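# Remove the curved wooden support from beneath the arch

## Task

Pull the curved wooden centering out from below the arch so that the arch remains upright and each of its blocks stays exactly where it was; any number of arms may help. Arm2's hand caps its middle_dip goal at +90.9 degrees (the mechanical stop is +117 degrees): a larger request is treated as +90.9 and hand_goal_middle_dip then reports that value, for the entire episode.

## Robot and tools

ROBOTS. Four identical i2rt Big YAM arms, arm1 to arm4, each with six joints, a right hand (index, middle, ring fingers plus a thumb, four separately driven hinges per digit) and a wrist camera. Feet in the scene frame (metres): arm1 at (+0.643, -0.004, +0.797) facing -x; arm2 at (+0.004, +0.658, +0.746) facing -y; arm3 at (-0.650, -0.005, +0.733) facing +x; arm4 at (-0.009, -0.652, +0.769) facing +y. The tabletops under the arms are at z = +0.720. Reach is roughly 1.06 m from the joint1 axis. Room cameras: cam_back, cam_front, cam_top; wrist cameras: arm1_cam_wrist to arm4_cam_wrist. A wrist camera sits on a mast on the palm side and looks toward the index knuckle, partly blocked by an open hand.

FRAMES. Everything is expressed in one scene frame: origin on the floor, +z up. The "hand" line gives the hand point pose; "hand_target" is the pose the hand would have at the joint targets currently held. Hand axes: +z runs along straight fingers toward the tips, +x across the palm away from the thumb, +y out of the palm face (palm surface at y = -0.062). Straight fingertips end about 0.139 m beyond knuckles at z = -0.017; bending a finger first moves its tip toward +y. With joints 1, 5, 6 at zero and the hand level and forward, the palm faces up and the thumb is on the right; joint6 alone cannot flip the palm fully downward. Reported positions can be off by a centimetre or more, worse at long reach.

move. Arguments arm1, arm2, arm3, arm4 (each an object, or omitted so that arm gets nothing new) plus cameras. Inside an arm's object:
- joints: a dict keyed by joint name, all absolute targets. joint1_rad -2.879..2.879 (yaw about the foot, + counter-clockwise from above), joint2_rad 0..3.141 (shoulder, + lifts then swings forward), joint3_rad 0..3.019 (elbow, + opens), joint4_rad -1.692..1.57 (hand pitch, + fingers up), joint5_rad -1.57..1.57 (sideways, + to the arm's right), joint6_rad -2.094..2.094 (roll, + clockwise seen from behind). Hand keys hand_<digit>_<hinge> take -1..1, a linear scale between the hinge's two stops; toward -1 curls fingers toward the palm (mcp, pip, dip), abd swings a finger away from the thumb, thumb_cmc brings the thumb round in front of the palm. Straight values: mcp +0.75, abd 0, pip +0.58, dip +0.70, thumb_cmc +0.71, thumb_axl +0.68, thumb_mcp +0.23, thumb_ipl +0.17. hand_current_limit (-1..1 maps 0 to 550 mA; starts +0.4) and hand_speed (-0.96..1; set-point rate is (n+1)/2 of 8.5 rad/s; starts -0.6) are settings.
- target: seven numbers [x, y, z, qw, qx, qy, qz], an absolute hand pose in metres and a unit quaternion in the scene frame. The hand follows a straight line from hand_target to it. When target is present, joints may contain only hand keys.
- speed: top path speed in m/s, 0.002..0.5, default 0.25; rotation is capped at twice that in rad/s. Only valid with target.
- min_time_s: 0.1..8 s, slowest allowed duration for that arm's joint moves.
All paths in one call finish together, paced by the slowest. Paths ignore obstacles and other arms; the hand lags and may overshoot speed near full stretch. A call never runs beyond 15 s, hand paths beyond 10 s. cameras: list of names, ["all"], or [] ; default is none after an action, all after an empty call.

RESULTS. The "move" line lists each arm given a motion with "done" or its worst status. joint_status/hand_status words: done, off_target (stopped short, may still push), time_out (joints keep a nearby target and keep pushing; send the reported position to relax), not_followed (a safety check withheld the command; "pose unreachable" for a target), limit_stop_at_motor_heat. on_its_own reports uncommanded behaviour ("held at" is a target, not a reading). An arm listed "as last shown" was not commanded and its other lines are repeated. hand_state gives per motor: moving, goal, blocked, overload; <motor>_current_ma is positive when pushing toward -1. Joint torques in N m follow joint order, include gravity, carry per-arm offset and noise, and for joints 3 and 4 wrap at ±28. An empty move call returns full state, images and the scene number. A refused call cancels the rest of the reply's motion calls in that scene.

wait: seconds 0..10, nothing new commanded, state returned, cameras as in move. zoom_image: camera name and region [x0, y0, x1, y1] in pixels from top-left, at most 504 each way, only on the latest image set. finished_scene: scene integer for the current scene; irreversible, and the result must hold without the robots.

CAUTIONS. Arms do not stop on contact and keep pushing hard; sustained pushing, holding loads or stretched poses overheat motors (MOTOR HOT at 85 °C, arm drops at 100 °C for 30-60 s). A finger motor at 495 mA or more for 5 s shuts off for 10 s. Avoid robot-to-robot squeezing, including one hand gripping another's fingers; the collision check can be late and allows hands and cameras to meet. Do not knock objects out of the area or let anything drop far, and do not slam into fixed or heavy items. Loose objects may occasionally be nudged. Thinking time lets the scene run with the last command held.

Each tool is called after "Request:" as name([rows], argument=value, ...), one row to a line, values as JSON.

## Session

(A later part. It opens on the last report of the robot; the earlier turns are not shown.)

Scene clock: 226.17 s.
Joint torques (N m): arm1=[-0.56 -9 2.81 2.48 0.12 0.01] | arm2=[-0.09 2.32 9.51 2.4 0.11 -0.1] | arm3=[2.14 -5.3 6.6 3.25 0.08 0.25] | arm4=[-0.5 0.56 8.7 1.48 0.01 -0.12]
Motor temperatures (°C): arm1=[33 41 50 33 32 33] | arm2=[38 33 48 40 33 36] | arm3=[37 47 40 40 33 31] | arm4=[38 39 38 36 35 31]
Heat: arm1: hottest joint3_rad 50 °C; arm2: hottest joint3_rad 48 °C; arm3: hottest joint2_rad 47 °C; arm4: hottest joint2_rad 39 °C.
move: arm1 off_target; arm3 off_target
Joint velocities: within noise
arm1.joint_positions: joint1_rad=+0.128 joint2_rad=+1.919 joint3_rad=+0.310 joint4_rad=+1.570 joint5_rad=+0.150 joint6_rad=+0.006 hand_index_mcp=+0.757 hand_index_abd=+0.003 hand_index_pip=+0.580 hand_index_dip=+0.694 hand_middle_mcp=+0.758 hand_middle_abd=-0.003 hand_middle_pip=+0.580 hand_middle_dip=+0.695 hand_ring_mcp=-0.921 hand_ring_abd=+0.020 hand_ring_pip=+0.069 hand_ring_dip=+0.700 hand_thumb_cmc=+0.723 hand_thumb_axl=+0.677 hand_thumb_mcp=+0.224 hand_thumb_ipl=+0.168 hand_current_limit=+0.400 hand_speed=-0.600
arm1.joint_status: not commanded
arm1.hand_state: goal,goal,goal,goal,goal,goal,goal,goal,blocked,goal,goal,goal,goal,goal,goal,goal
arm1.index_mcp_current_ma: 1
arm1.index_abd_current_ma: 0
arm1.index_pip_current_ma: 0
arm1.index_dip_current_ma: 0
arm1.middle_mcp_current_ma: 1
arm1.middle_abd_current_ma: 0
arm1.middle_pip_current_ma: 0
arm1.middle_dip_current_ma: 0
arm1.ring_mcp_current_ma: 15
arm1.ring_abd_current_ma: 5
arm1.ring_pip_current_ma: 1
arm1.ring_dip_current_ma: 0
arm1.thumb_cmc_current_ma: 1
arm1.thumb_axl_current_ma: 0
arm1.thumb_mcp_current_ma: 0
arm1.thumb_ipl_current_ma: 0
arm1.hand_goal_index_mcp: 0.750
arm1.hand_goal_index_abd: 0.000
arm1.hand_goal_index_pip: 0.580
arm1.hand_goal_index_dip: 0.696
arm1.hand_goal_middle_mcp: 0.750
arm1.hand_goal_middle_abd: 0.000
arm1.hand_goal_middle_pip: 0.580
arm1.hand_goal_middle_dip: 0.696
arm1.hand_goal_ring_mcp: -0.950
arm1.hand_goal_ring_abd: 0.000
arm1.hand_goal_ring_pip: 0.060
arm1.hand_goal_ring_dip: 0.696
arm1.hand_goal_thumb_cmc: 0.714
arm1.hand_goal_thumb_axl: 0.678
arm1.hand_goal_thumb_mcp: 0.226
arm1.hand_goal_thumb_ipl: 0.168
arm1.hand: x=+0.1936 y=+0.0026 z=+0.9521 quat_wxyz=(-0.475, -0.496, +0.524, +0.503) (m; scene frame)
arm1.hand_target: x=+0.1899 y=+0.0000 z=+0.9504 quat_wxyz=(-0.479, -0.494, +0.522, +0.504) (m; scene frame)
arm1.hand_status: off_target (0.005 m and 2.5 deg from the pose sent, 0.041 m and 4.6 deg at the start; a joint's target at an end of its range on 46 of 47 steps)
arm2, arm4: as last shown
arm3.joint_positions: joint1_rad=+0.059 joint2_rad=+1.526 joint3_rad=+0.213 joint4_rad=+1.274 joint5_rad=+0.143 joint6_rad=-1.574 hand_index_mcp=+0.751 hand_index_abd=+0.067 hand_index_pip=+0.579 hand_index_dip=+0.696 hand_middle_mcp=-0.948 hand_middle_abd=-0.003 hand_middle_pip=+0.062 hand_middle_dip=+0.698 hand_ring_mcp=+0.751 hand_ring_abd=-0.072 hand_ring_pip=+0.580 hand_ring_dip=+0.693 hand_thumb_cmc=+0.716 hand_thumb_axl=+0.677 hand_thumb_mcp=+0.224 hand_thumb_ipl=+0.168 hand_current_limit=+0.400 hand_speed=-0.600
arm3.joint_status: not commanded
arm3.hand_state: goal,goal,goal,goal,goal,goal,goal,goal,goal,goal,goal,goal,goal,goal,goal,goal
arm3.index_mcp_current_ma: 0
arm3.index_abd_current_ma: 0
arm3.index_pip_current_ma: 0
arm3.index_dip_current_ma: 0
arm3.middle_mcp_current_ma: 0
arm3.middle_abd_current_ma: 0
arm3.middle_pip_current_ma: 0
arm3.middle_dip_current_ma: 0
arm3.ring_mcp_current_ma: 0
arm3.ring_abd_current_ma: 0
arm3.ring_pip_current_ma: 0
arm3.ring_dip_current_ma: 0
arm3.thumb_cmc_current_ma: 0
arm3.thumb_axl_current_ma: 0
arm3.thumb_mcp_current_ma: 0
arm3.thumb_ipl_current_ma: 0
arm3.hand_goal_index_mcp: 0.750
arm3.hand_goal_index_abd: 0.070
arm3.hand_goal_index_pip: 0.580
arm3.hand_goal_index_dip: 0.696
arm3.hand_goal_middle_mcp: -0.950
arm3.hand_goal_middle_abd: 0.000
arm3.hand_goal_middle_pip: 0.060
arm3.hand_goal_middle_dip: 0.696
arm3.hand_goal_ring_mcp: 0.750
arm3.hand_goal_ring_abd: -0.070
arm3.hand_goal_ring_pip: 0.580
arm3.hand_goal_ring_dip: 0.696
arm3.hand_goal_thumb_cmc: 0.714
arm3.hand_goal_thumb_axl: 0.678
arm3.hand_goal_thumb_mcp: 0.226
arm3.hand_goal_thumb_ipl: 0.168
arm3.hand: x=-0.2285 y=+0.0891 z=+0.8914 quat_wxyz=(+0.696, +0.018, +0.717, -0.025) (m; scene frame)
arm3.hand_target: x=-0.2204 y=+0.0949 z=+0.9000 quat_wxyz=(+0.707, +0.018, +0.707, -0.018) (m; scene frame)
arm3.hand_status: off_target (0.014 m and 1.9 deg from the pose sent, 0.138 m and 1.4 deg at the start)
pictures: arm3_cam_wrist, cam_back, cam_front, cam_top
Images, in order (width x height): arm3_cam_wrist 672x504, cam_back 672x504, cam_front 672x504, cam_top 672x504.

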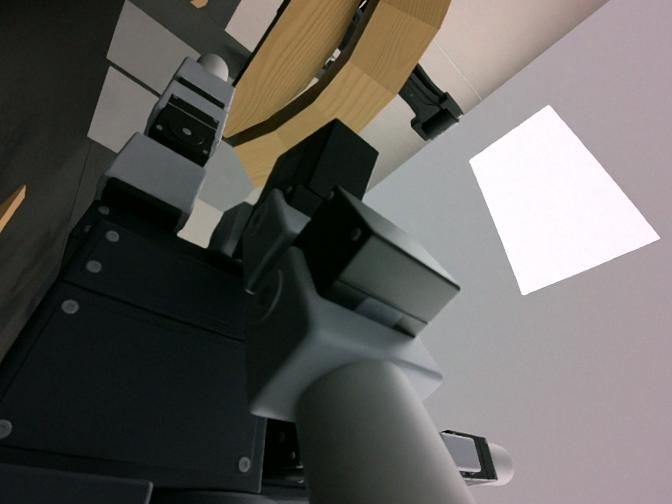

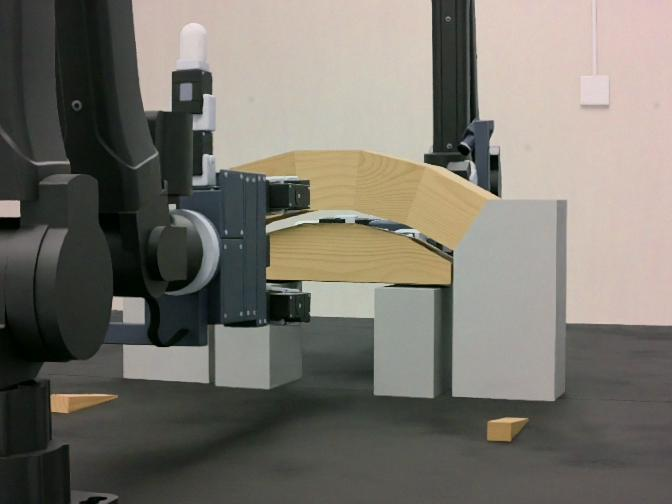

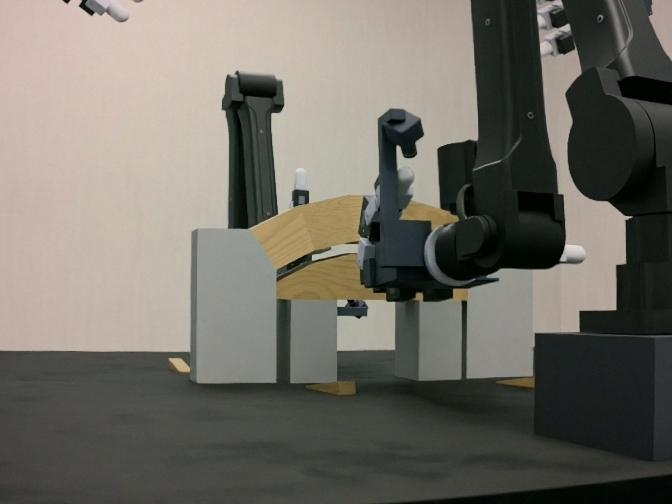

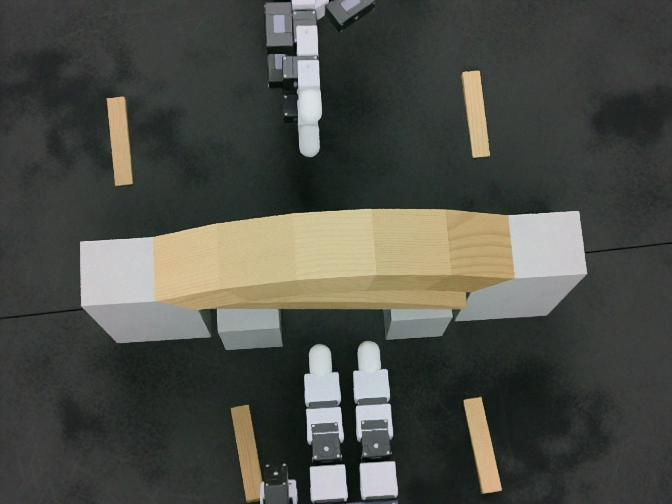

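Request:
move(arm3={"target": [-0.185, 0.101, 0.893, 0.7069, 0.0179, 0.7069, -0.0179], "speed": 0.15}, arm1={"target": [0.155, -0.001, 0.948, 0.4872, 0.4872, -0.5125, -0.5125], "speed": 0.1}, cameras=["cam_back", "cam_top", "cam_front", "arm3_cam_wrist"])

Request:
zoom_image(camera="cam_top", region=[140, 90, 540, 390])

Request:
zoom_image(camera="cam_front", region=[240, 180, 500, 340])

Scene clock: 227.53 s.
Joint torques (N m): arm1=[-0.73 -10.05 3.56 1.58 -0.16 -0.06] | arm2=[-0.09 2.26 9.52 2.41 0.11 -0.09] | arm3=[2.9 -6.3 6.45 3.34 0.05 0.29] | arm4=[-0.5 0.62 8.68 1.5 0.01 -0.12]
Motor temperatures (°C): arm1=[33 41 50 33 32 33] | arm2=[38 33 48 40 33 36] | arm3=[37 47 39 40 33 31] | arm4=[38 39 38 36 35 31]
Heat: arm1: hottest joint3_rad 50 °C; arm2: hottest joint3_rad 48 °C; arm3: hottest joint2_rad 47 °C; arm4: hottest joint2_rad 39 °C.
move: arm1 done; arm3 off_target
Joint velocities: within noise
arm1.joint_positions: joint1_rad=+0.128 joint2_rad=+1.966 joint3_rad=+0.411 joint4_rad=+1.570 joint5_rad=+0.143 joint6_rad=+0.006 hand_index_mcp=+0.757 hand_index_abd=+0.003 hand_index_pip=+0.580 hand_index_dip=+0.694 hand_middle_mcp=+0.758 hand_middle_abd=-0.003 hand_middle_pip=+0.580 hand_middle_dip=+0.695 hand_ring_mcp=-0.921 hand_ring_abd=+0.020 hand_ring_pip=+0.069 hand_ring_dip=+0.700 hand_thumb_cmc=+0.723 hand_thumb_axl=+0.677 hand_thumb_mcp=+0.224 hand_thumb_ipl=+0.168 hand_current_limit=+0.400 hand_speed=-0.600
arm1.joint_status: not commanded
arm1.hand_state: goal,goal,goal,goal,goal,goal,goal,goal,blocked,goal,goal,goal,goal,goal,goal,goal
arm1.index_mcp_current_ma: 1
arm1.index_abd_current_ma: 0
arm1.index_pip_current_ma: 0
arm1.index_dip_current_ma: 0
arm1.middle_mcp_current_ma: 1
arm1.middle_abd_current_ma: 0
arm1.middle_pip_current_ma: 0
arm1.middle_dip_current_ma: 0
arm1.ring_mcp_current_ma: 15
arm1.ring_abd_current_ma: 5
arm1.ring_pip_current_ma: 1
arm1.ring_dip_current_ma: 0
arm1.thumb_cmc_current_ma: 1
arm1.thumb_axl_current_ma: 0
arm1.thumb_mcp_current_ma: 0
arm1.thumb_ipl_current_ma: 0
arm1.hand_goal_index_mcp: 0.750
arm1.hand_goal_index_abd: 0.000
arm1.hand_goal_index_pip: 0.580
arm1.hand_goal_index_dip: 0.696
arm1.hand_goal_middle_mcp: 0.750
arm1.hand_goal_middle_abd: 0.000
arm1.hand_goal_middle_pip: 0.580
arm1.hand_goal_middle_dip: 0.696
arm1.hand_goal_ring_mcp: -0.950
arm1.hand_goal_ring_abd: 0.000
arm1.hand_goal_ring_pip: 0.060
arm1.hand_goal_ring_dip: 0.696
arm1.hand_goal_thumb_cmc: 0.714
arm1.hand_goal_thumb_axl: 0.678
arm1.hand_goal_thumb_mcp: 0.226
arm1.hand_goal_thumb_ipl: 0.168
arm1.hand: x=+0.1619 y=-0.0014 z=+0.9555 quat_wxyz=(-0.492, -0.483, +0.511, +0.514) (m; scene frame)
arm1.hand_target: x=+0.1553 y=-0.0009 z=+0.9481 quat_wxyz=(-0.487, -0.487, +0.512, +0.512) (m; scene frame)
arm1.hand_status: done (0.010 m and 0.7 deg from the pose sent, 0.039 m and 2.4 deg at the start)
arm2, arm4: as last shown
arm3.joint_positions: joint1_rad=+0.069 joint2_rad=+1.620 joint3_rad=+0.308 joint4_rad=+1.277 joint5_rad=+0.152 joint6_rad=-1.574 hand_index_mcp=+0.751 hand_index_abd=+0.067 hand_index_pip=+0.579 hand_index_dip=+0.696 hand_middle_mcp=-0.948 hand_middle_abd=-0.003 hand_middle_pip=+0.062 hand_middle_dip=+0.698 hand_ring_mcp=+0.751 hand_ring_abd=-0.072 hand_ring_pip=+0.580 hand_ring_dip=+0.693 hand_thumb_cmc=+0.716 hand_thumb_axl=+0.677 hand_thumb_mcp=+0.224 hand_thumb_ipl=+0.168 hand_current_limit=+0.400 hand_speed=-0.600
arm3.joint_status: not commanded
arm3.hand_state: goal,goal,goal,goal,goal,goal,goal,goal,goal,goal,goal,goal,goal,goal,goal,goal
arm3.index_mcp_current_ma: 0
arm3.index_abd_current_ma: 0
arm3.index_pip_current_ma: 0
arm3.index_dip_current_ma: 0
arm3.middle_mcp_current_ma: 0
arm3.middle_abd_current_ma: 0
arm3.middle_pip_current_ma: 0
arm3.middle_dip_current_ma: 0
arm3.ring_mcp_current_ma: 0
arm3.ring_abd_current_ma: 0
arm3.ring_pip_current_ma: 0
arm3.ring_dip_current_ma: 0
arm3.thumb_cmc_current_ma: 0
arm3.thumb_axl_current_ma: 0
arm3.thumb_mcp_current_ma: 0
arm3.thumb_ipl_current_ma: 0
arm3.hand_goal_index_mcp: 0.750
arm3.hand_goal_index_abd: 0.070
arm3.hand_goal_index_pip: 0.580
arm3.hand_goal_index_dip: 0.696
arm3.hand_goal_middle_mcp: -0.950
arm3.hand_goal_middle_abd: 0.000
arm3.hand_goal_middle_pip: 0.060
arm3.hand_goal_middle_dip: 0.696
arm3.hand_goal_ring_mcp: 0.750
arm3.hand_goal_ring_abd: -0.070
arm3.hand_goal_ring_pip: 0.580
arm3.hand_goal_ring_dip: 0.696
arm3.hand_goal_thumb_cmc: 0.714
arm3.hand_goal_thumb_axl: 0.678
arm3.hand_goal_thumb_mcp: 0.226
arm3.hand_goal_thumb_ipl: 0.168
arm3.hand: x=-0.1931 y=+0.0947 z=+0.8860 quat_wxyz=(+0.697, +0.018, +0.716, -0.025) (m; scene frame)
arm3.hand_target: x=-0.1854 y=+0.1010 z=+0.8931 quat_wxyz=(+0.707, +0.018, +0.707, -0.018) (m; scene frame)
arm3.hand_status: off_target (0.012 m and 1.7 deg from the pose sent, 0.045 m and 1.9 deg at the start)
pictures: arm3_cam_wrist, cam_back, cam_front, cam_top
Images, in order (width x height): arm3_cam_wrist 672x504, cam_back 672x504, cam_front 672x504, cam_top 672x504.

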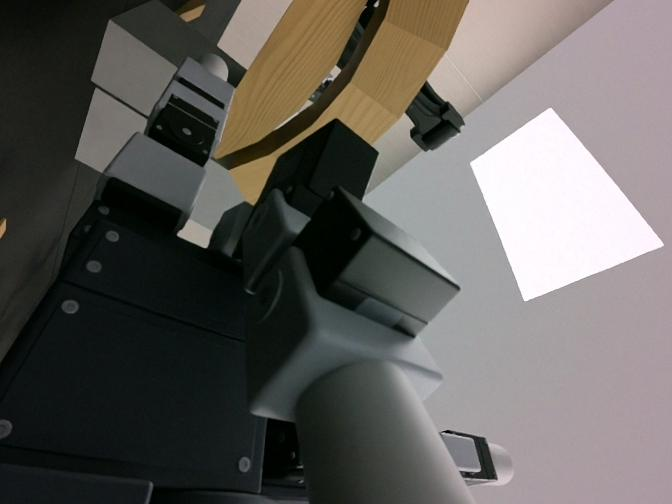

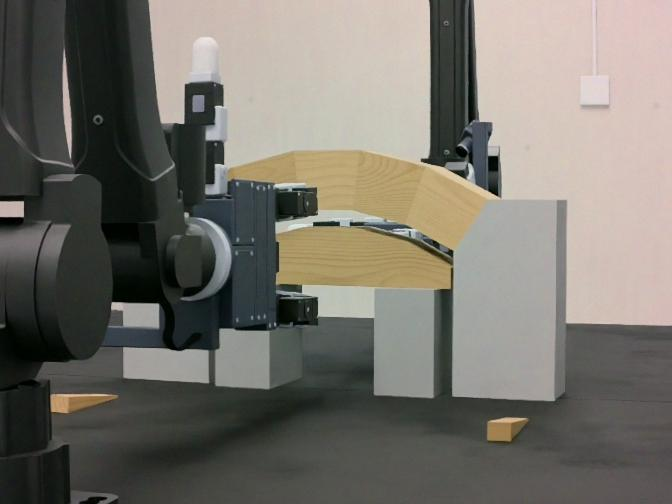

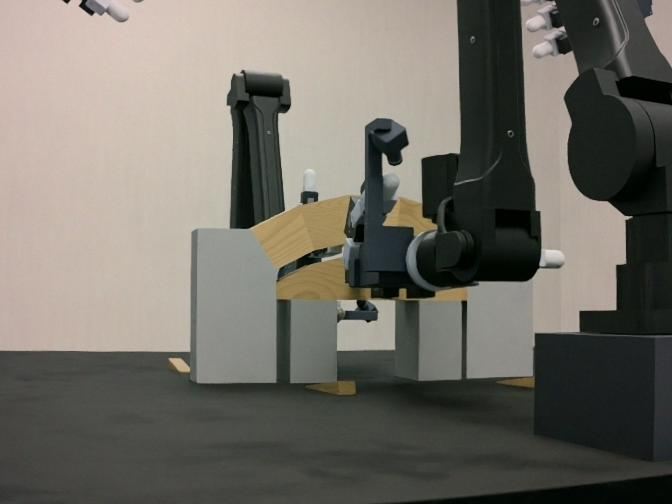

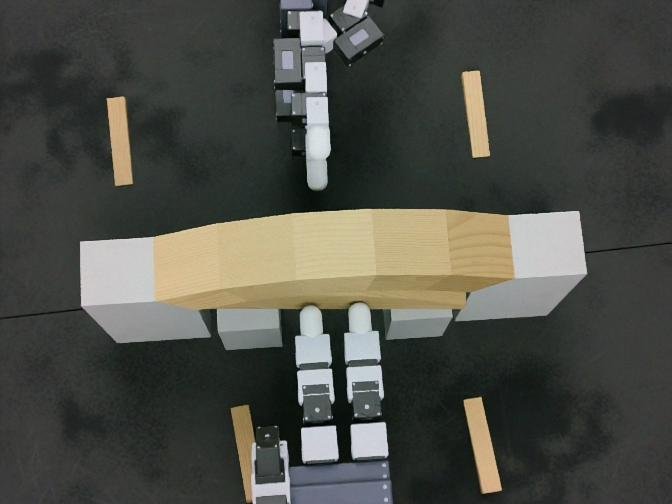

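Scaled by 1.260 from the camera's 672x504 image, which has a finer 960x720 frame.

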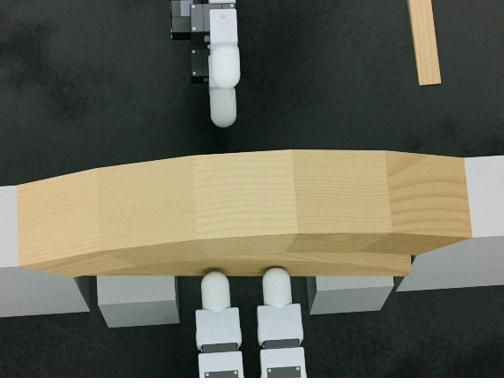

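Scaled by 1.938 from the camera's 672x504 image, which has a finer 960x720 frame.

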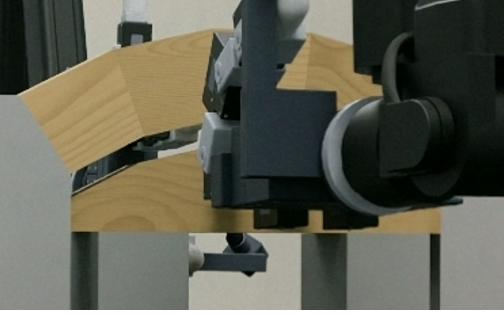

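Request:
move(arm3={"target": [-0.17, 0.112, 0.893, 0.7069, 0.0179, 0.7069, -0.0179], "speed": 0.1}, arm1={"target": [0.133, 0.001, 0.946, 0.4872, 0.4872, -0.5125, -0.5125], "speed": 0.06}, cameras=["cam_back", "cam_top"])

Request:
zoom_image(camera="cam_top", region=[140, 90, 540, 390])

Request:
zoom_image(camera="cam_back", region=[200, 160, 520, 400])

Scene clock: 229.07 s.
Joint torques (N m): arm1=[-1.26 -10.05 4.97 1.42 -0.32 -0.08] | arm2=[-0.09 2.32 9.52 2.41 0.11 -0.09] | arm3=[1.2 -7.24 6.58 2.33 0.07 0.29] | arm4=[-0.62 0.62 8.7 1.47 0.01 -0.12]
Motor temperatures (°C): arm1=[33 42 50 33 32 33] | arm2=[38 33 48 40 33 36] | arm3=[37 47 39 40 33 31] | arm4=[38 39 38 36 35 31]
Heat: arm1: hottest joint3_rad 50 °C; arm2: hottest joint3_rad 48 °C; arm3: hottest joint2_rad 47 °C; arm4: hottest joint2_rad 39 °C.
move: arm1 off_target; arm3 off_target
Joint velocities: within noise
arm1.joint_positions: joint1_rad=+0.120 joint2_rad=+1.976 joint3_rad=+0.453 joint4_rad=+1.530 joint5_rad=+0.135 joint6_rad=+0.006 hand_index_mcp=+0.744 hand_index_abd=-0.002 hand_index_pip=+0.564 hand_index_dip=+0.684 hand_middle_mcp=+0.758 hand_middle_abd=-0.003 hand_middle_pip=+0.580 hand_middle_dip=+0.695 hand_ring_mcp=-0.921 hand_ring_abd=+0.020 hand_ring_pip=+0.069 hand_ring_dip=+0.700 hand_thumb_cmc=+0.723 hand_thumb_axl=+0.677 hand_thumb_mcp=+0.224 hand_thumb_ipl=+0.168 hand_current_limit=+0.400 hand_speed=-0.600
arm1.joint_status: not commanded
arm1.hand_state: goal,goal,goal,goal,goal,goal,goal,goal,blocked,goal,goal,goal,goal,goal,goal,goal
arm1.index_mcp_current_ma: -1
arm1.index_abd_current_ma: 0
arm1.index_pip_current_ma: -4
arm1.index_dip_current_ma: -3
arm1.middle_mcp_current_ma: 1
arm1.middle_abd_current_ma: 0
arm1.middle_pip_current_ma: 0
arm1.middle_dip_current_ma: 0
arm1.ring_mcp_current_ma: 15
arm1.ring_abd_current_ma: 5
arm1.ring_pip_current_ma: 1
arm1.ring_dip_current_ma: 0
arm1.thumb_cmc_current_ma: 1
arm1.thumb_axl_current_ma: 0
arm1.thumb_mcp_current_ma: 0
arm1.thumb_ipl_current_ma: 0
arm1.hand_goal_index_mcp: 0.750
arm1.hand_goal_index_abd: 0.000
arm1.hand_goal_index_pip: 0.580
arm1.hand_goal_index_dip: 0.696
arm1.hand_goal_middle_mcp: 0.750
arm1.hand_goal_middle_abd: 0.000
arm1.hand_goal_middle_pip: 0.580
arm1.hand_goal_middle_dip: 0.696
arm1.hand_goal_ring_mcp: -0.950
arm1.hand_goal_ring_abd: 0.000
arm1.hand_goal_ring_pip: 0.060
arm1.hand_goal_ring_dip: 0.696
arm1.hand_goal_thumb_cmc: 0.714
arm1.hand_goal_thumb_axl: 0.678
arm1.hand_goal_thumb_mcp: 0.226
arm1.hand_goal_thumb_ipl: 0.168
arm1.hand: x=+0.1458 y=-0.0001 z=+0.9515 quat_wxyz=(-0.489, -0.486, +0.513, +0.512) (m; scene frame)
arm1.hand_target: x=+0.1336 y=+0.0011 z=+0.9460 quat_wxyz=(-0.487, -0.487, +0.513, +0.512) (m; scene frame)
arm1.hand_status: off_target (0.014 m and 0.3 deg from the pose sent, 0.031 m and 0.7 deg at the start)
arm2, arm4: as last shown
arm3.joint_positions: joint1_rad=+0.100 joint2_rad=+1.643 joint3_rad=+0.351 joint4_rad=+1.277 joint5_rad=+0.183 joint6_rad=-1.574 hand_index_mcp=+0.751 hand_index_abd=+0.067 hand_index_pip=+0.579 hand_index_dip=+0.696 hand_middle_mcp=-0.948 hand_middle_abd=-0.003 hand_middle_pip=+0.062 hand_middle_dip=+0.698 hand_ring_mcp=+0.751 hand_ring_abd=-0.072 hand_ring_pip=+0.580 hand_ring_dip=+0.693 hand_thumb_cmc=+0.716 hand_thumb_axl=+0.677 hand_thumb_mcp=+0.224 hand_thumb_ipl=+0.168 hand_current_limit=+0.400 hand_speed=-0.600
arm3.joint_status: not commanded
arm3.hand_state: goal,goal,goal,goal,goal,goal,goal,goal,goal,goal,goal,goal,goal,goal,goal,goal
arm3.index_mcp_current_ma: 0
arm3.index_abd_current_ma: 0
arm3.index_pip_current_ma: 0
arm3.index_dip_current_ma: 0
arm3.middle_mcp_current_ma: 0
arm3.middle_abd_current_ma: 0
arm3.middle_pip_current_ma: 0
arm3.middle_dip_current_ma: 0
arm3.ring_mcp_current_ma: 0
arm3.ring_abd_current_ma: 0
arm3.ring_pip_current_ma: 0
arm3.ring_dip_current_ma: 0
arm3.thumb_cmc_current_ma: 0
arm3.thumb_axl_current_ma: 0
arm3.thumb_mcp_current_ma: 0
arm3.thumb_ipl_current_ma: 0
arm3.hand_goal_index_mcp: 0.750
arm3.hand_goal_index_abd: 0.070
arm3.hand_goal_index_pip: 0.580
arm3.hand_goal_index_dip: 0.696
arm3.hand_goal_middle_mcp: -0.950
arm3.hand_goal_middle_abd: 0.000
arm3.hand_goal_middle_pip: 0.060
arm3.hand_goal_middle_dip: 0.696
arm3.hand_goal_ring_mcp: 0.750
arm3.hand_goal_ring_abd: -0.070
arm3.hand_goal_ring_pip: 0.580
arm3.hand_goal_ring_dip: 0.696
arm3.hand_goal_thumb_cmc: 0.714
arm3.hand_goal_thumb_axl: 0.678
arm3.hand_goal_thumb_mcp: 0.226
arm3.hand_goal_thumb_ipl: 0.168
arm3.hand: x=-0.1785 y=+0.1054 z=+0.8913 quat_wxyz=(+0.704, +0.019, +0.709, -0.024) (m; scene frame)
arm3.hand_target: x=-0.1703 y=+0.1120 z=+0.8932 quat_wxyz=(+0.707, +0.018, +0.707, -0.018) (m; scene frame)
arm3.hand_status: off_target (0.011 m and 0.8 deg from the pose sent, 0.030 m and 1.8 deg at the start)
pictures: cam_back, cam_top
Images, in order (width x height): cam_back 672x504, cam_top 672x504.

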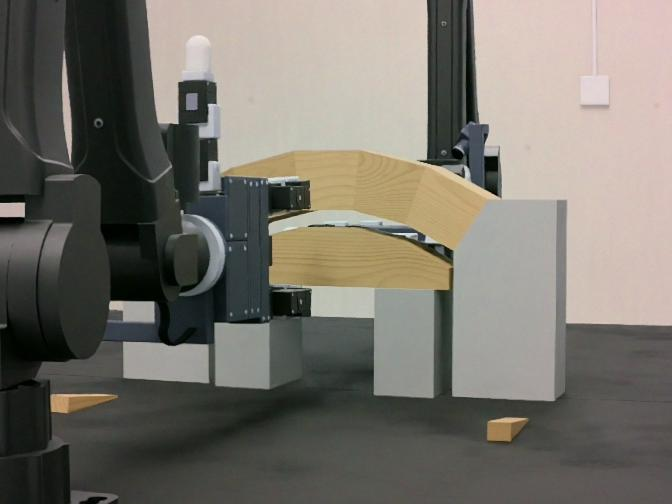

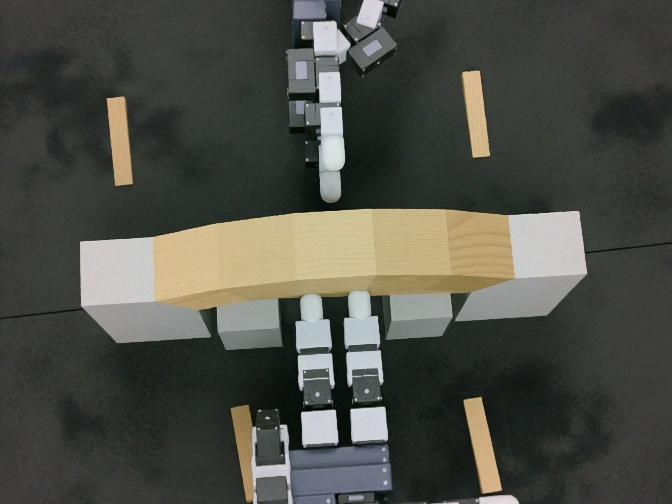

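Scaled by 1.260 from the camera's 672x504 image, which has a finer 960x720 frame.

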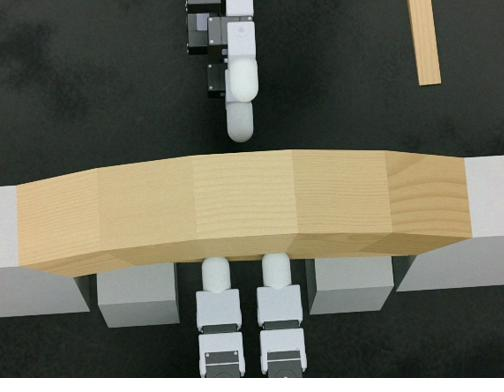

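Scaled by 1.575 from the camera's 672x504 image, which has a finer 960x720 frame.

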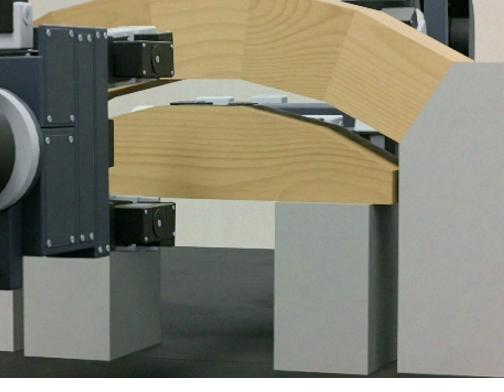

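Request:
move(arm3={"target": [-0.172, 0.112, 0.884, 0.7069, 0.0179, 0.7069, -0.0179], "speed": 0.1}, arm1={"target": [0.112, 0.003, 0.946, 0.4872, 0.4872, -0.5125, -0.5125], "speed": 0.06}, cameras=["cam_back", "cam_top", "cam_front"])

Request:
zoom_image(camera="cam_top", region=[140, 90, 540, 390])

Request:
zoom_image(camera="cam_front", region=[260, 220, 440, 340])

Request:
zoom_image(camera="cam_back", region=[200, 160, 520, 400])

Scene clock: 233.27 s.
Joint torques (N m): arm1=[-1.32 -11.11 5.14 1.28 -0.2 -0.03] | arm2=[-0.09 2.32 9.52 2.41 0.11 -0.09] | arm3=[2.43 -7.12 6.17 3.15 0.09 0.31] | arm4=[-0.56 0.73 8.68 1.48 0 -0.12]
Motor temperatures (°C): arm1=[33 42 49 33 32 33] | arm2=[38 33 48 40 33 36] | arm3=[37 47 39 40 33 31] | arm4=[38 39 38 36 35 31]
Heat: arm1: hottest joint3_rad 49 °C; arm2: hottest joint3_rad 48 °C; arm3: hottest joint2_rad 47 °C; arm4: hottest joint2_rad 39 °C.
move: arm1 off_target; arm3 done
Joint velocities: within noise
arm1.joint_positions: joint1_rad=+0.110 joint2_rad=+1.979 joint3_rad=+0.514 joint4_rad=+1.483 joint5_rad=+0.122 joint6_rad=+0.004 hand_index_mcp=+0.738 hand_index_abd=-0.004 hand_index_pip=+0.563 hand_index_dip=+0.684 hand_middle_mcp=+0.758 hand_middle_abd=+0.003 hand_middle_pip=+0.580 hand_middle_dip=+0.694 hand_ring_mcp=-0.921 hand_ring_abd=+0.020 hand_ring_pip=+0.069 hand_ring_dip=+0.700 hand_thumb_cmc=+0.723 hand_thumb_axl=+0.677 hand_thumb_mcp=+0.224 hand_thumb_ipl=+0.168 hand_current_limit=+0.400 hand_speed=-0.600
arm1.joint_status: not commanded
arm1.hand_state: goal,goal,goal,goal,goal,goal,goal,goal,blocked,goal,goal,goal,goal,goal,goal,goal
arm1.index_mcp_current_ma: -3
arm1.index_abd_current_ma: 0
arm1.index_pip_current_ma: -5
arm1.index_dip_current_ma: -2
arm1.middle_mcp_current_ma: 1
arm1.middle_abd_current_ma: 0
arm1.middle_pip_current_ma: 0
arm1.middle_dip_current_ma: 0
arm1.ring_mcp_current_ma: 15
arm1.ring_abd_current_ma: 5
arm1.ring_pip_current_ma: 1
arm1.ring_dip_current_ma: 0
arm1.thumb_cmc_current_ma: 1
arm1.thumb_axl_current_ma: 0
arm1.thumb_mcp_current_ma: 0
arm1.thumb_ipl_current_ma: 0
arm1.hand_goal_index_mcp: 0.750
arm1.hand_goal_index_abd: 0.000
arm1.hand_goal_index_pip: 0.580
arm1.hand_goal_index_dip: 0.696
arm1.hand_goal_middle_mcp: 0.750
arm1.hand_goal_middle_abd: 0.000
arm1.hand_goal_middle_pip: 0.580
arm1.hand_goal_middle_dip: 0.696
arm1.hand_goal_ring_mcp: -0.950
arm1.hand_goal_ring_abd: 0.000
arm1.hand_goal_ring_pip: 0.060
arm1.hand_goal_ring_dip: 0.696
arm1.hand_goal_thumb_cmc: 0.714
arm1.hand_goal_thumb_axl: 0.678
arm1.hand_goal_thumb_mcp: 0.226
arm1.hand_goal_thumb_ipl: 0.168
arm1.hand: x=+0.1233 y=+0.0008 z=+0.9553 quat_wxyz=(-0.492, -0.484, +0.509, +0.514) (m; scene frame)
arm1.hand_target: x=+0.1127 y=+0.0031 z=+0.9460 quat_wxyz=(-0.487, -0.487, +0.513, +0.512) (m; scene frame)
arm1.hand_status: off_target (0.015 m and 0.8 deg from the pose sent, 0.034 m and 0.3 deg at the start)
arm2, arm4: as last shown
arm3.joint_positions: joint1_rad=+0.100 joint2_rad=+1.683 joint3_rad=+0.351 joint4_rad=+1.301 joint5_rad=+0.184 joint6_rad=-1.574 hand_index_mcp=+0.751 hand_index_abd=+0.067 hand_index_pip=+0.579 hand_index_dip=+0.696 hand_middle_mcp=-0.948 hand_middle_abd=-0.003 hand_middle_pip=+0.062 hand_middle_dip=+0.698 hand_ring_mcp=+0.751 hand_ring_abd=-0.072 hand_ring_pip=+0.580 hand_ring_dip=+0.693 hand_thumb_cmc=+0.716 hand_thumb_axl=+0.677 hand_thumb_mcp=+0.224 hand_thumb_ipl=+0.168 hand_current_limit=+0.400 hand_speed=-0.600
arm3.joint_status: not commanded
arm3.hand_state: goal,goal,goal,goal,goal,goal,goal,goal,goal,goal,goal,goal,goal,goal,goal,goal
arm3.index_mcp_current_ma: 0
arm3.index_abd_current_ma: 0
arm3.index_pip_current_ma: 0
arm3.index_dip_current_ma: 0
arm3.middle_mcp_current_ma: 0
arm3.middle_abd_current_ma: 0
arm3.middle_pip_current_ma: 0
arm3.middle_dip_current_ma: 0
arm3.ring_mcp_current_ma: 0
arm3.ring_abd_current_ma: 0
arm3.ring_pip_current_ma: 0
arm3.ring_dip_current_ma: 0
arm3.thumb_cmc_current_ma: 0
arm3.thumb_axl_current_ma: 0
arm3.thumb_mcp_current_ma: 0
arm3.thumb_ipl_current_ma: 0
arm3.hand_goal_index_mcp: 0.750
arm3.hand_goal_index_abd: 0.070
arm3.hand_goal_index_pip: 0.580
arm3.hand_goal_index_dip: 0.696
arm3.hand_goal_middle_mcp: -0.950
arm3.hand_goal_middle_abd: 0.000
arm3.hand_goal_middle_pip: 0.060
arm3.hand_goal_middle_dip: 0.696
arm3.hand_goal_ring_mcp: 0.750
arm3.hand_goal_ring_abd: -0.070
arm3.hand_goal_ring_pip: 0.580
arm3.hand_goal_ring_dip: 0.696
arm3.hand_goal_thumb_cmc: 0.714
arm3.hand_goal_thumb_axl: 0.678
arm3.hand_goal_thumb_mcp: 0.226
arm3.hand_goal_thumb_ipl: 0.168
arm3.hand: x=-0.1780 y=+0.1053 z=+0.8791 quat_wxyz=(+0.699, +0.018, +0.715, -0.025) (m; scene frame)
arm3.hand_target: x=-0.1723 y=+0.1119 z=+0.8840 quat_wxyz=(+0.707, +0.018, +0.707, -0.018) (m; scene frame)
arm3.hand_status: done (0.010 m and 1.5 deg from the pose sent, 0.012 m and 0.8 deg at the start)
pictures: cam_back, cam_front, cam_top
Images, in order (width x height): cam_back 672x504, cam_front 672x504, cam_top 672x504.

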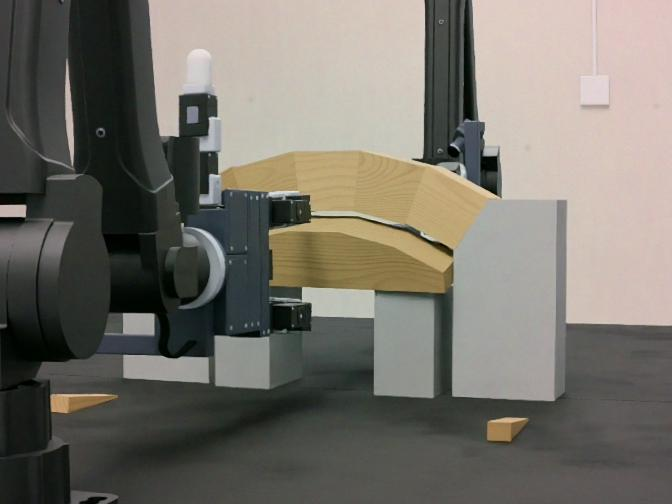

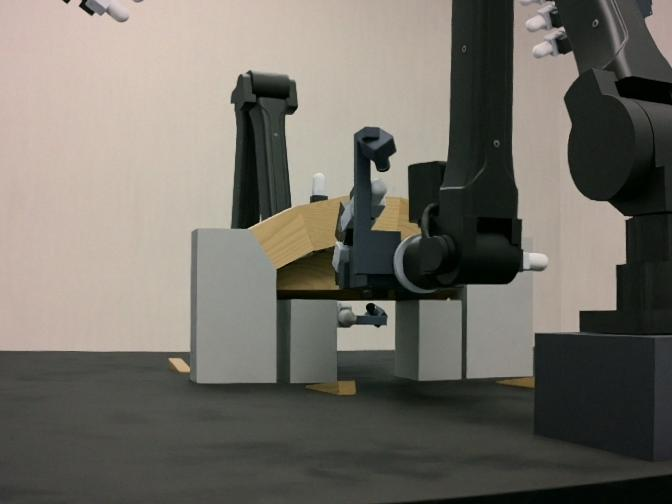

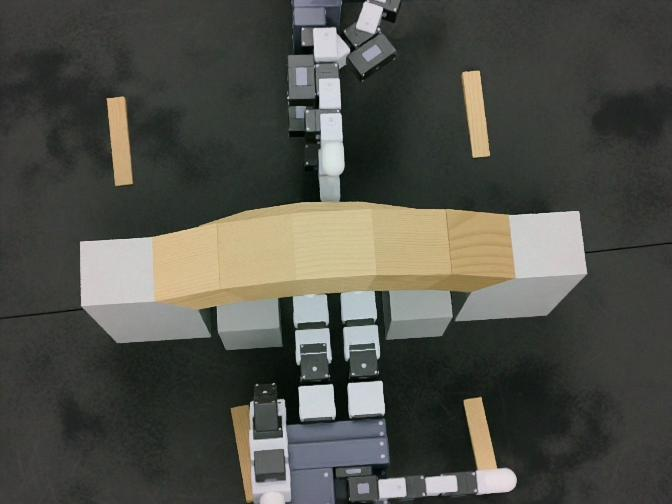

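Scaled by 1.260 from the camera's 672x504 image, which has a finer 960x720 frame.

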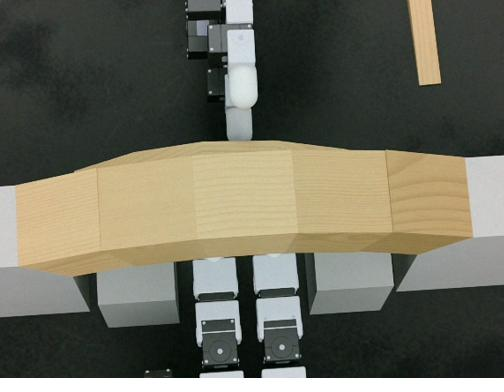

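Scaled by 2.800 from the camera's 672x504 image, which has a finer 960x720 frame.

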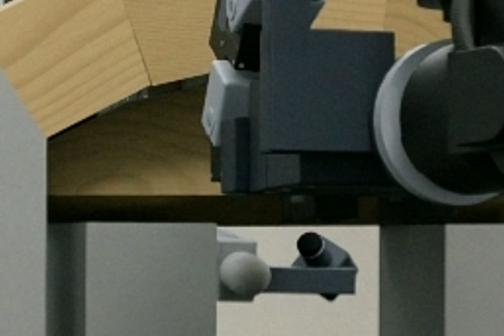

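Scaled by 1.575 from the camera's 672x504 image, which has a finer 960x720 frame.

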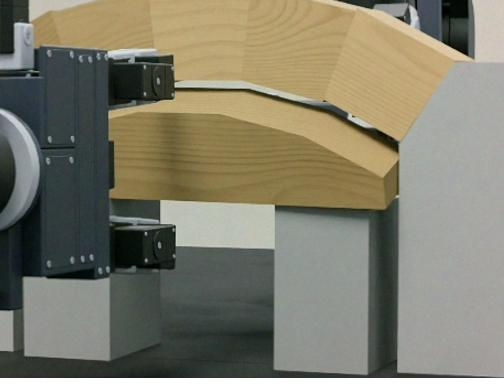

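Request:
move(arm3={"target": [-0.139, 0.112, 0.885, 0.7069, 0.0179, 0.7069, -0.0179], "speed": 0.08}, cameras=["cam_back", "cam_top", "cam_front"])

Request:
zoom_image(camera="cam_top", region=[240, 110, 440, 260])

Request:
zoom_image(camera="cam_front", region=[320, 260, 440, 340])

Request:
zoom_image(camera="cam_back", region=[200, 160, 520, 400])

Scene clock: 235.17 s.
Joint torques (N m): arm1=[-1.44 -10.81 5.11 1.33 -0.18 -0.08] | arm2=[-0.09 2.37 9.52 2.41 0.11 -0.09] | arm3=[2.08 -8.23 6.95 2.13 -0.1 0.34] | arm4=[-0.5 0.67 8.7 1.47 0 -0.12]
Motor temperatures (°C): arm1=[33 42 49 33 32 33] | arm2=[38 33 48 40 33 36] | arm3=[37 47 39 40 33 31] | arm4=[38 39 38 36 35 31]
Heat: arm1: hottest joint3_rad 49 °C; arm2: hottest joint3_rad 48 °C; arm3: hottest joint2_rad 47 °C; arm4: hottest joint2_rad 39 °C.
move: arm3 done
Joint velocities: within noise
arm1, arm2, arm4: as last shown
arm3.joint_positions: joint1_rad=+0.100 joint2_rad=+1.720 joint3_rad=+0.434 joint4_rad=+1.277 joint5_rad=+0.176 joint6_rad=-1.574 hand_index_mcp=+0.751 hand_index_abd=+0.067 hand_index_pip=+0.579 hand_index_dip=+0.696 hand_middle_mcp=-0.948 hand_middle_abd=-0.003 hand_middle_pip=+0.062 hand_middle_dip=+0.698 hand_ring_mcp=+0.751 hand_ring_abd=-0.072 hand_ring_pip=+0.580 hand_ring_dip=+0.693 hand_thumb_cmc=+0.716 hand_thumb_axl=+0.677 hand_thumb_mcp=+0.224 hand_thumb_ipl=+0.168 hand_current_limit=+0.400 hand_speed=-0.600
arm3.joint_status: not commanded
arm3.hand_state: goal,goal,goal,goal,goal,goal,goal,goal,goal,goal,goal,goal,goal,goal,goal,goal
arm3.index_mcp_current_ma: 0
arm3.index_abd_current_ma: 0
arm3.index_pip_current_ma: 0
arm3.index_dip_current_ma: 0
arm3.middle_mcp_current_ma: 0
arm3.middle_abd_current_ma: 0
arm3.middle_pip_current_ma: 0
arm3.middle_dip_current_ma: 0
arm3.ring_mcp_current_ma: 0
arm3.ring_abd_current_ma: 0
arm3.ring_pip_current_ma: 0
arm3.ring_dip_current_ma: 0
arm3.thumb_cmc_current_ma: 0
arm3.thumb_axl_current_ma: 0
arm3.thumb_mcp_current_ma: 0
arm3.thumb_ipl_current_ma: 0
arm3.hand_goal_index_mcp: 0.750
arm3.hand_goal_index_abd: 0.070
arm3.hand_goal_index_pip: 0.580
arm3.hand_goal_index_dip: 0.696
arm3.hand_goal_middle_mcp: -0.950
arm3.hand_goal_middle_abd: 0.000
arm3.hand_goal_middle_pip: 0.060
arm3.hand_goal_middle_dip: 0.696
arm3.hand_goal_ring_mcp: 0.750
arm3.hand_goal_ring_abd: -0.070
arm3.hand_goal_ring_pip: 0.580
arm3.hand_goal_ring_dip: 0.696
arm3.hand_goal_thumb_cmc: 0.714
arm3.hand_goal_thumb_axl: 0.678
arm3.hand_goal_thumb_mcp: 0.226
arm3.hand_goal_thumb_ipl: 0.168
arm3.hand: x=-0.1486 y=+0.1105 z=+0.8858 quat_wxyz=(+0.707, +0.016, +0.707, -0.021) (m; scene frame)
arm3.hand_target: x=-0.1392 y=+0.1118 z=+0.8851 quat_wxyz=(+0.707, +0.018, +0.707, -0.018) (m; scene frame)
arm3.hand_status: done (0.010 m and 0.4 deg from the pose sent, 0.040 m and 1.5 deg at the start)
pictures: cam_back, cam_front, cam_top
Images, in order (width x height): cam_back 672x504, cam_front 672x504, cam_top 672x504.

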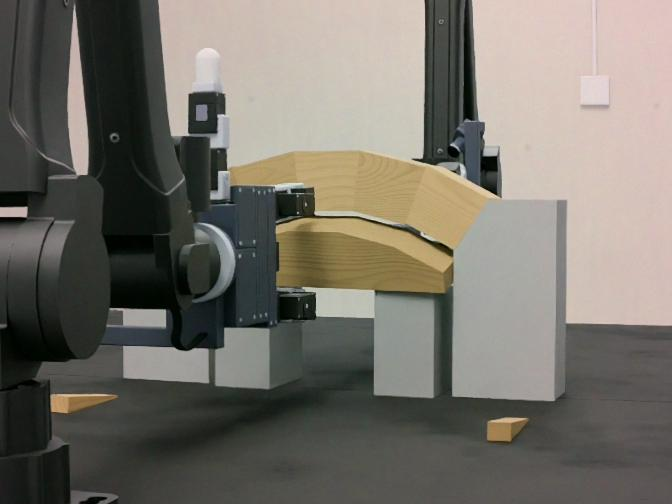

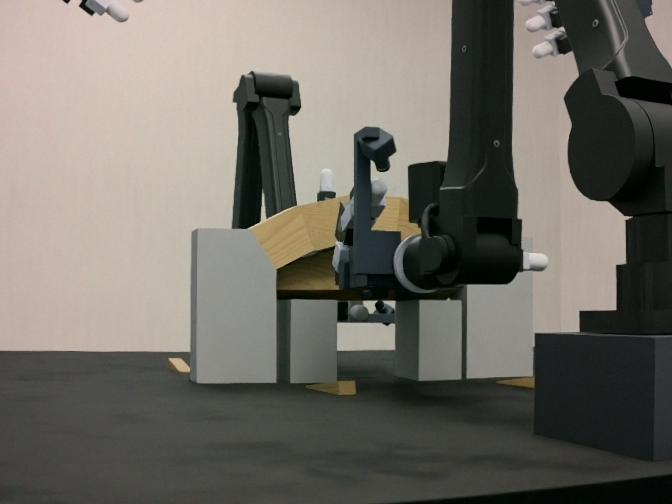

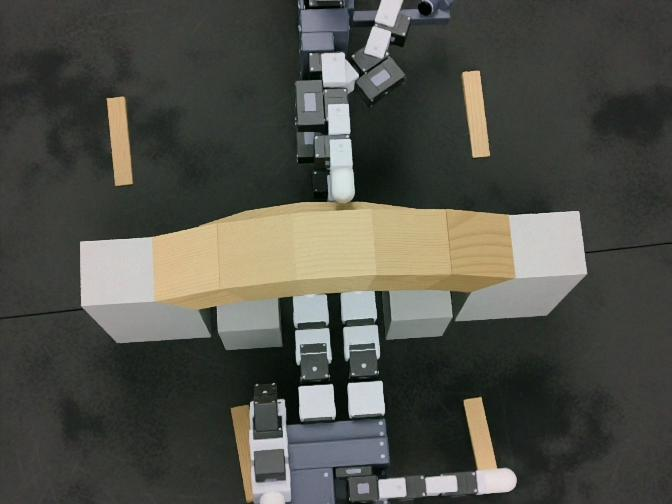

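Scaled by 2.520 from the camera's 672x504 image, which has a finer 960x720 frame.

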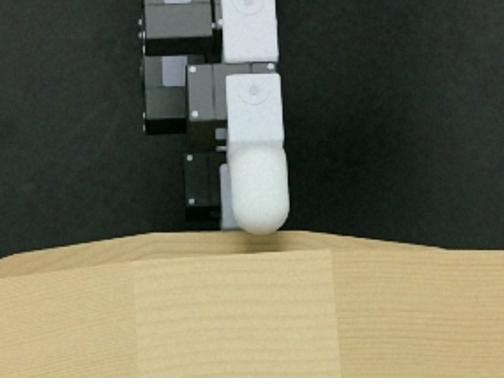

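Scaled by 4.200 from the camera's 672x504 image, which has a finer 960x720 frame.

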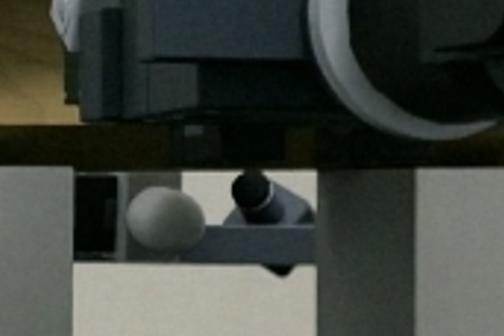

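Scaled by 1.575 from the camera's 672x504 image, which has a finer 960x720 frame.

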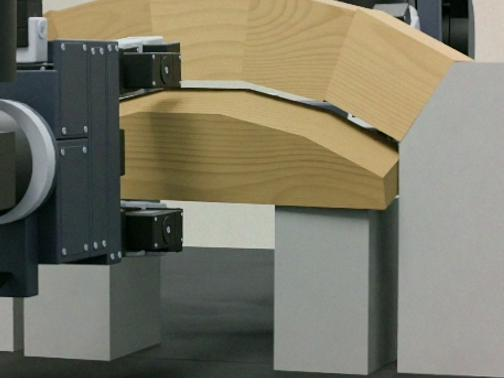

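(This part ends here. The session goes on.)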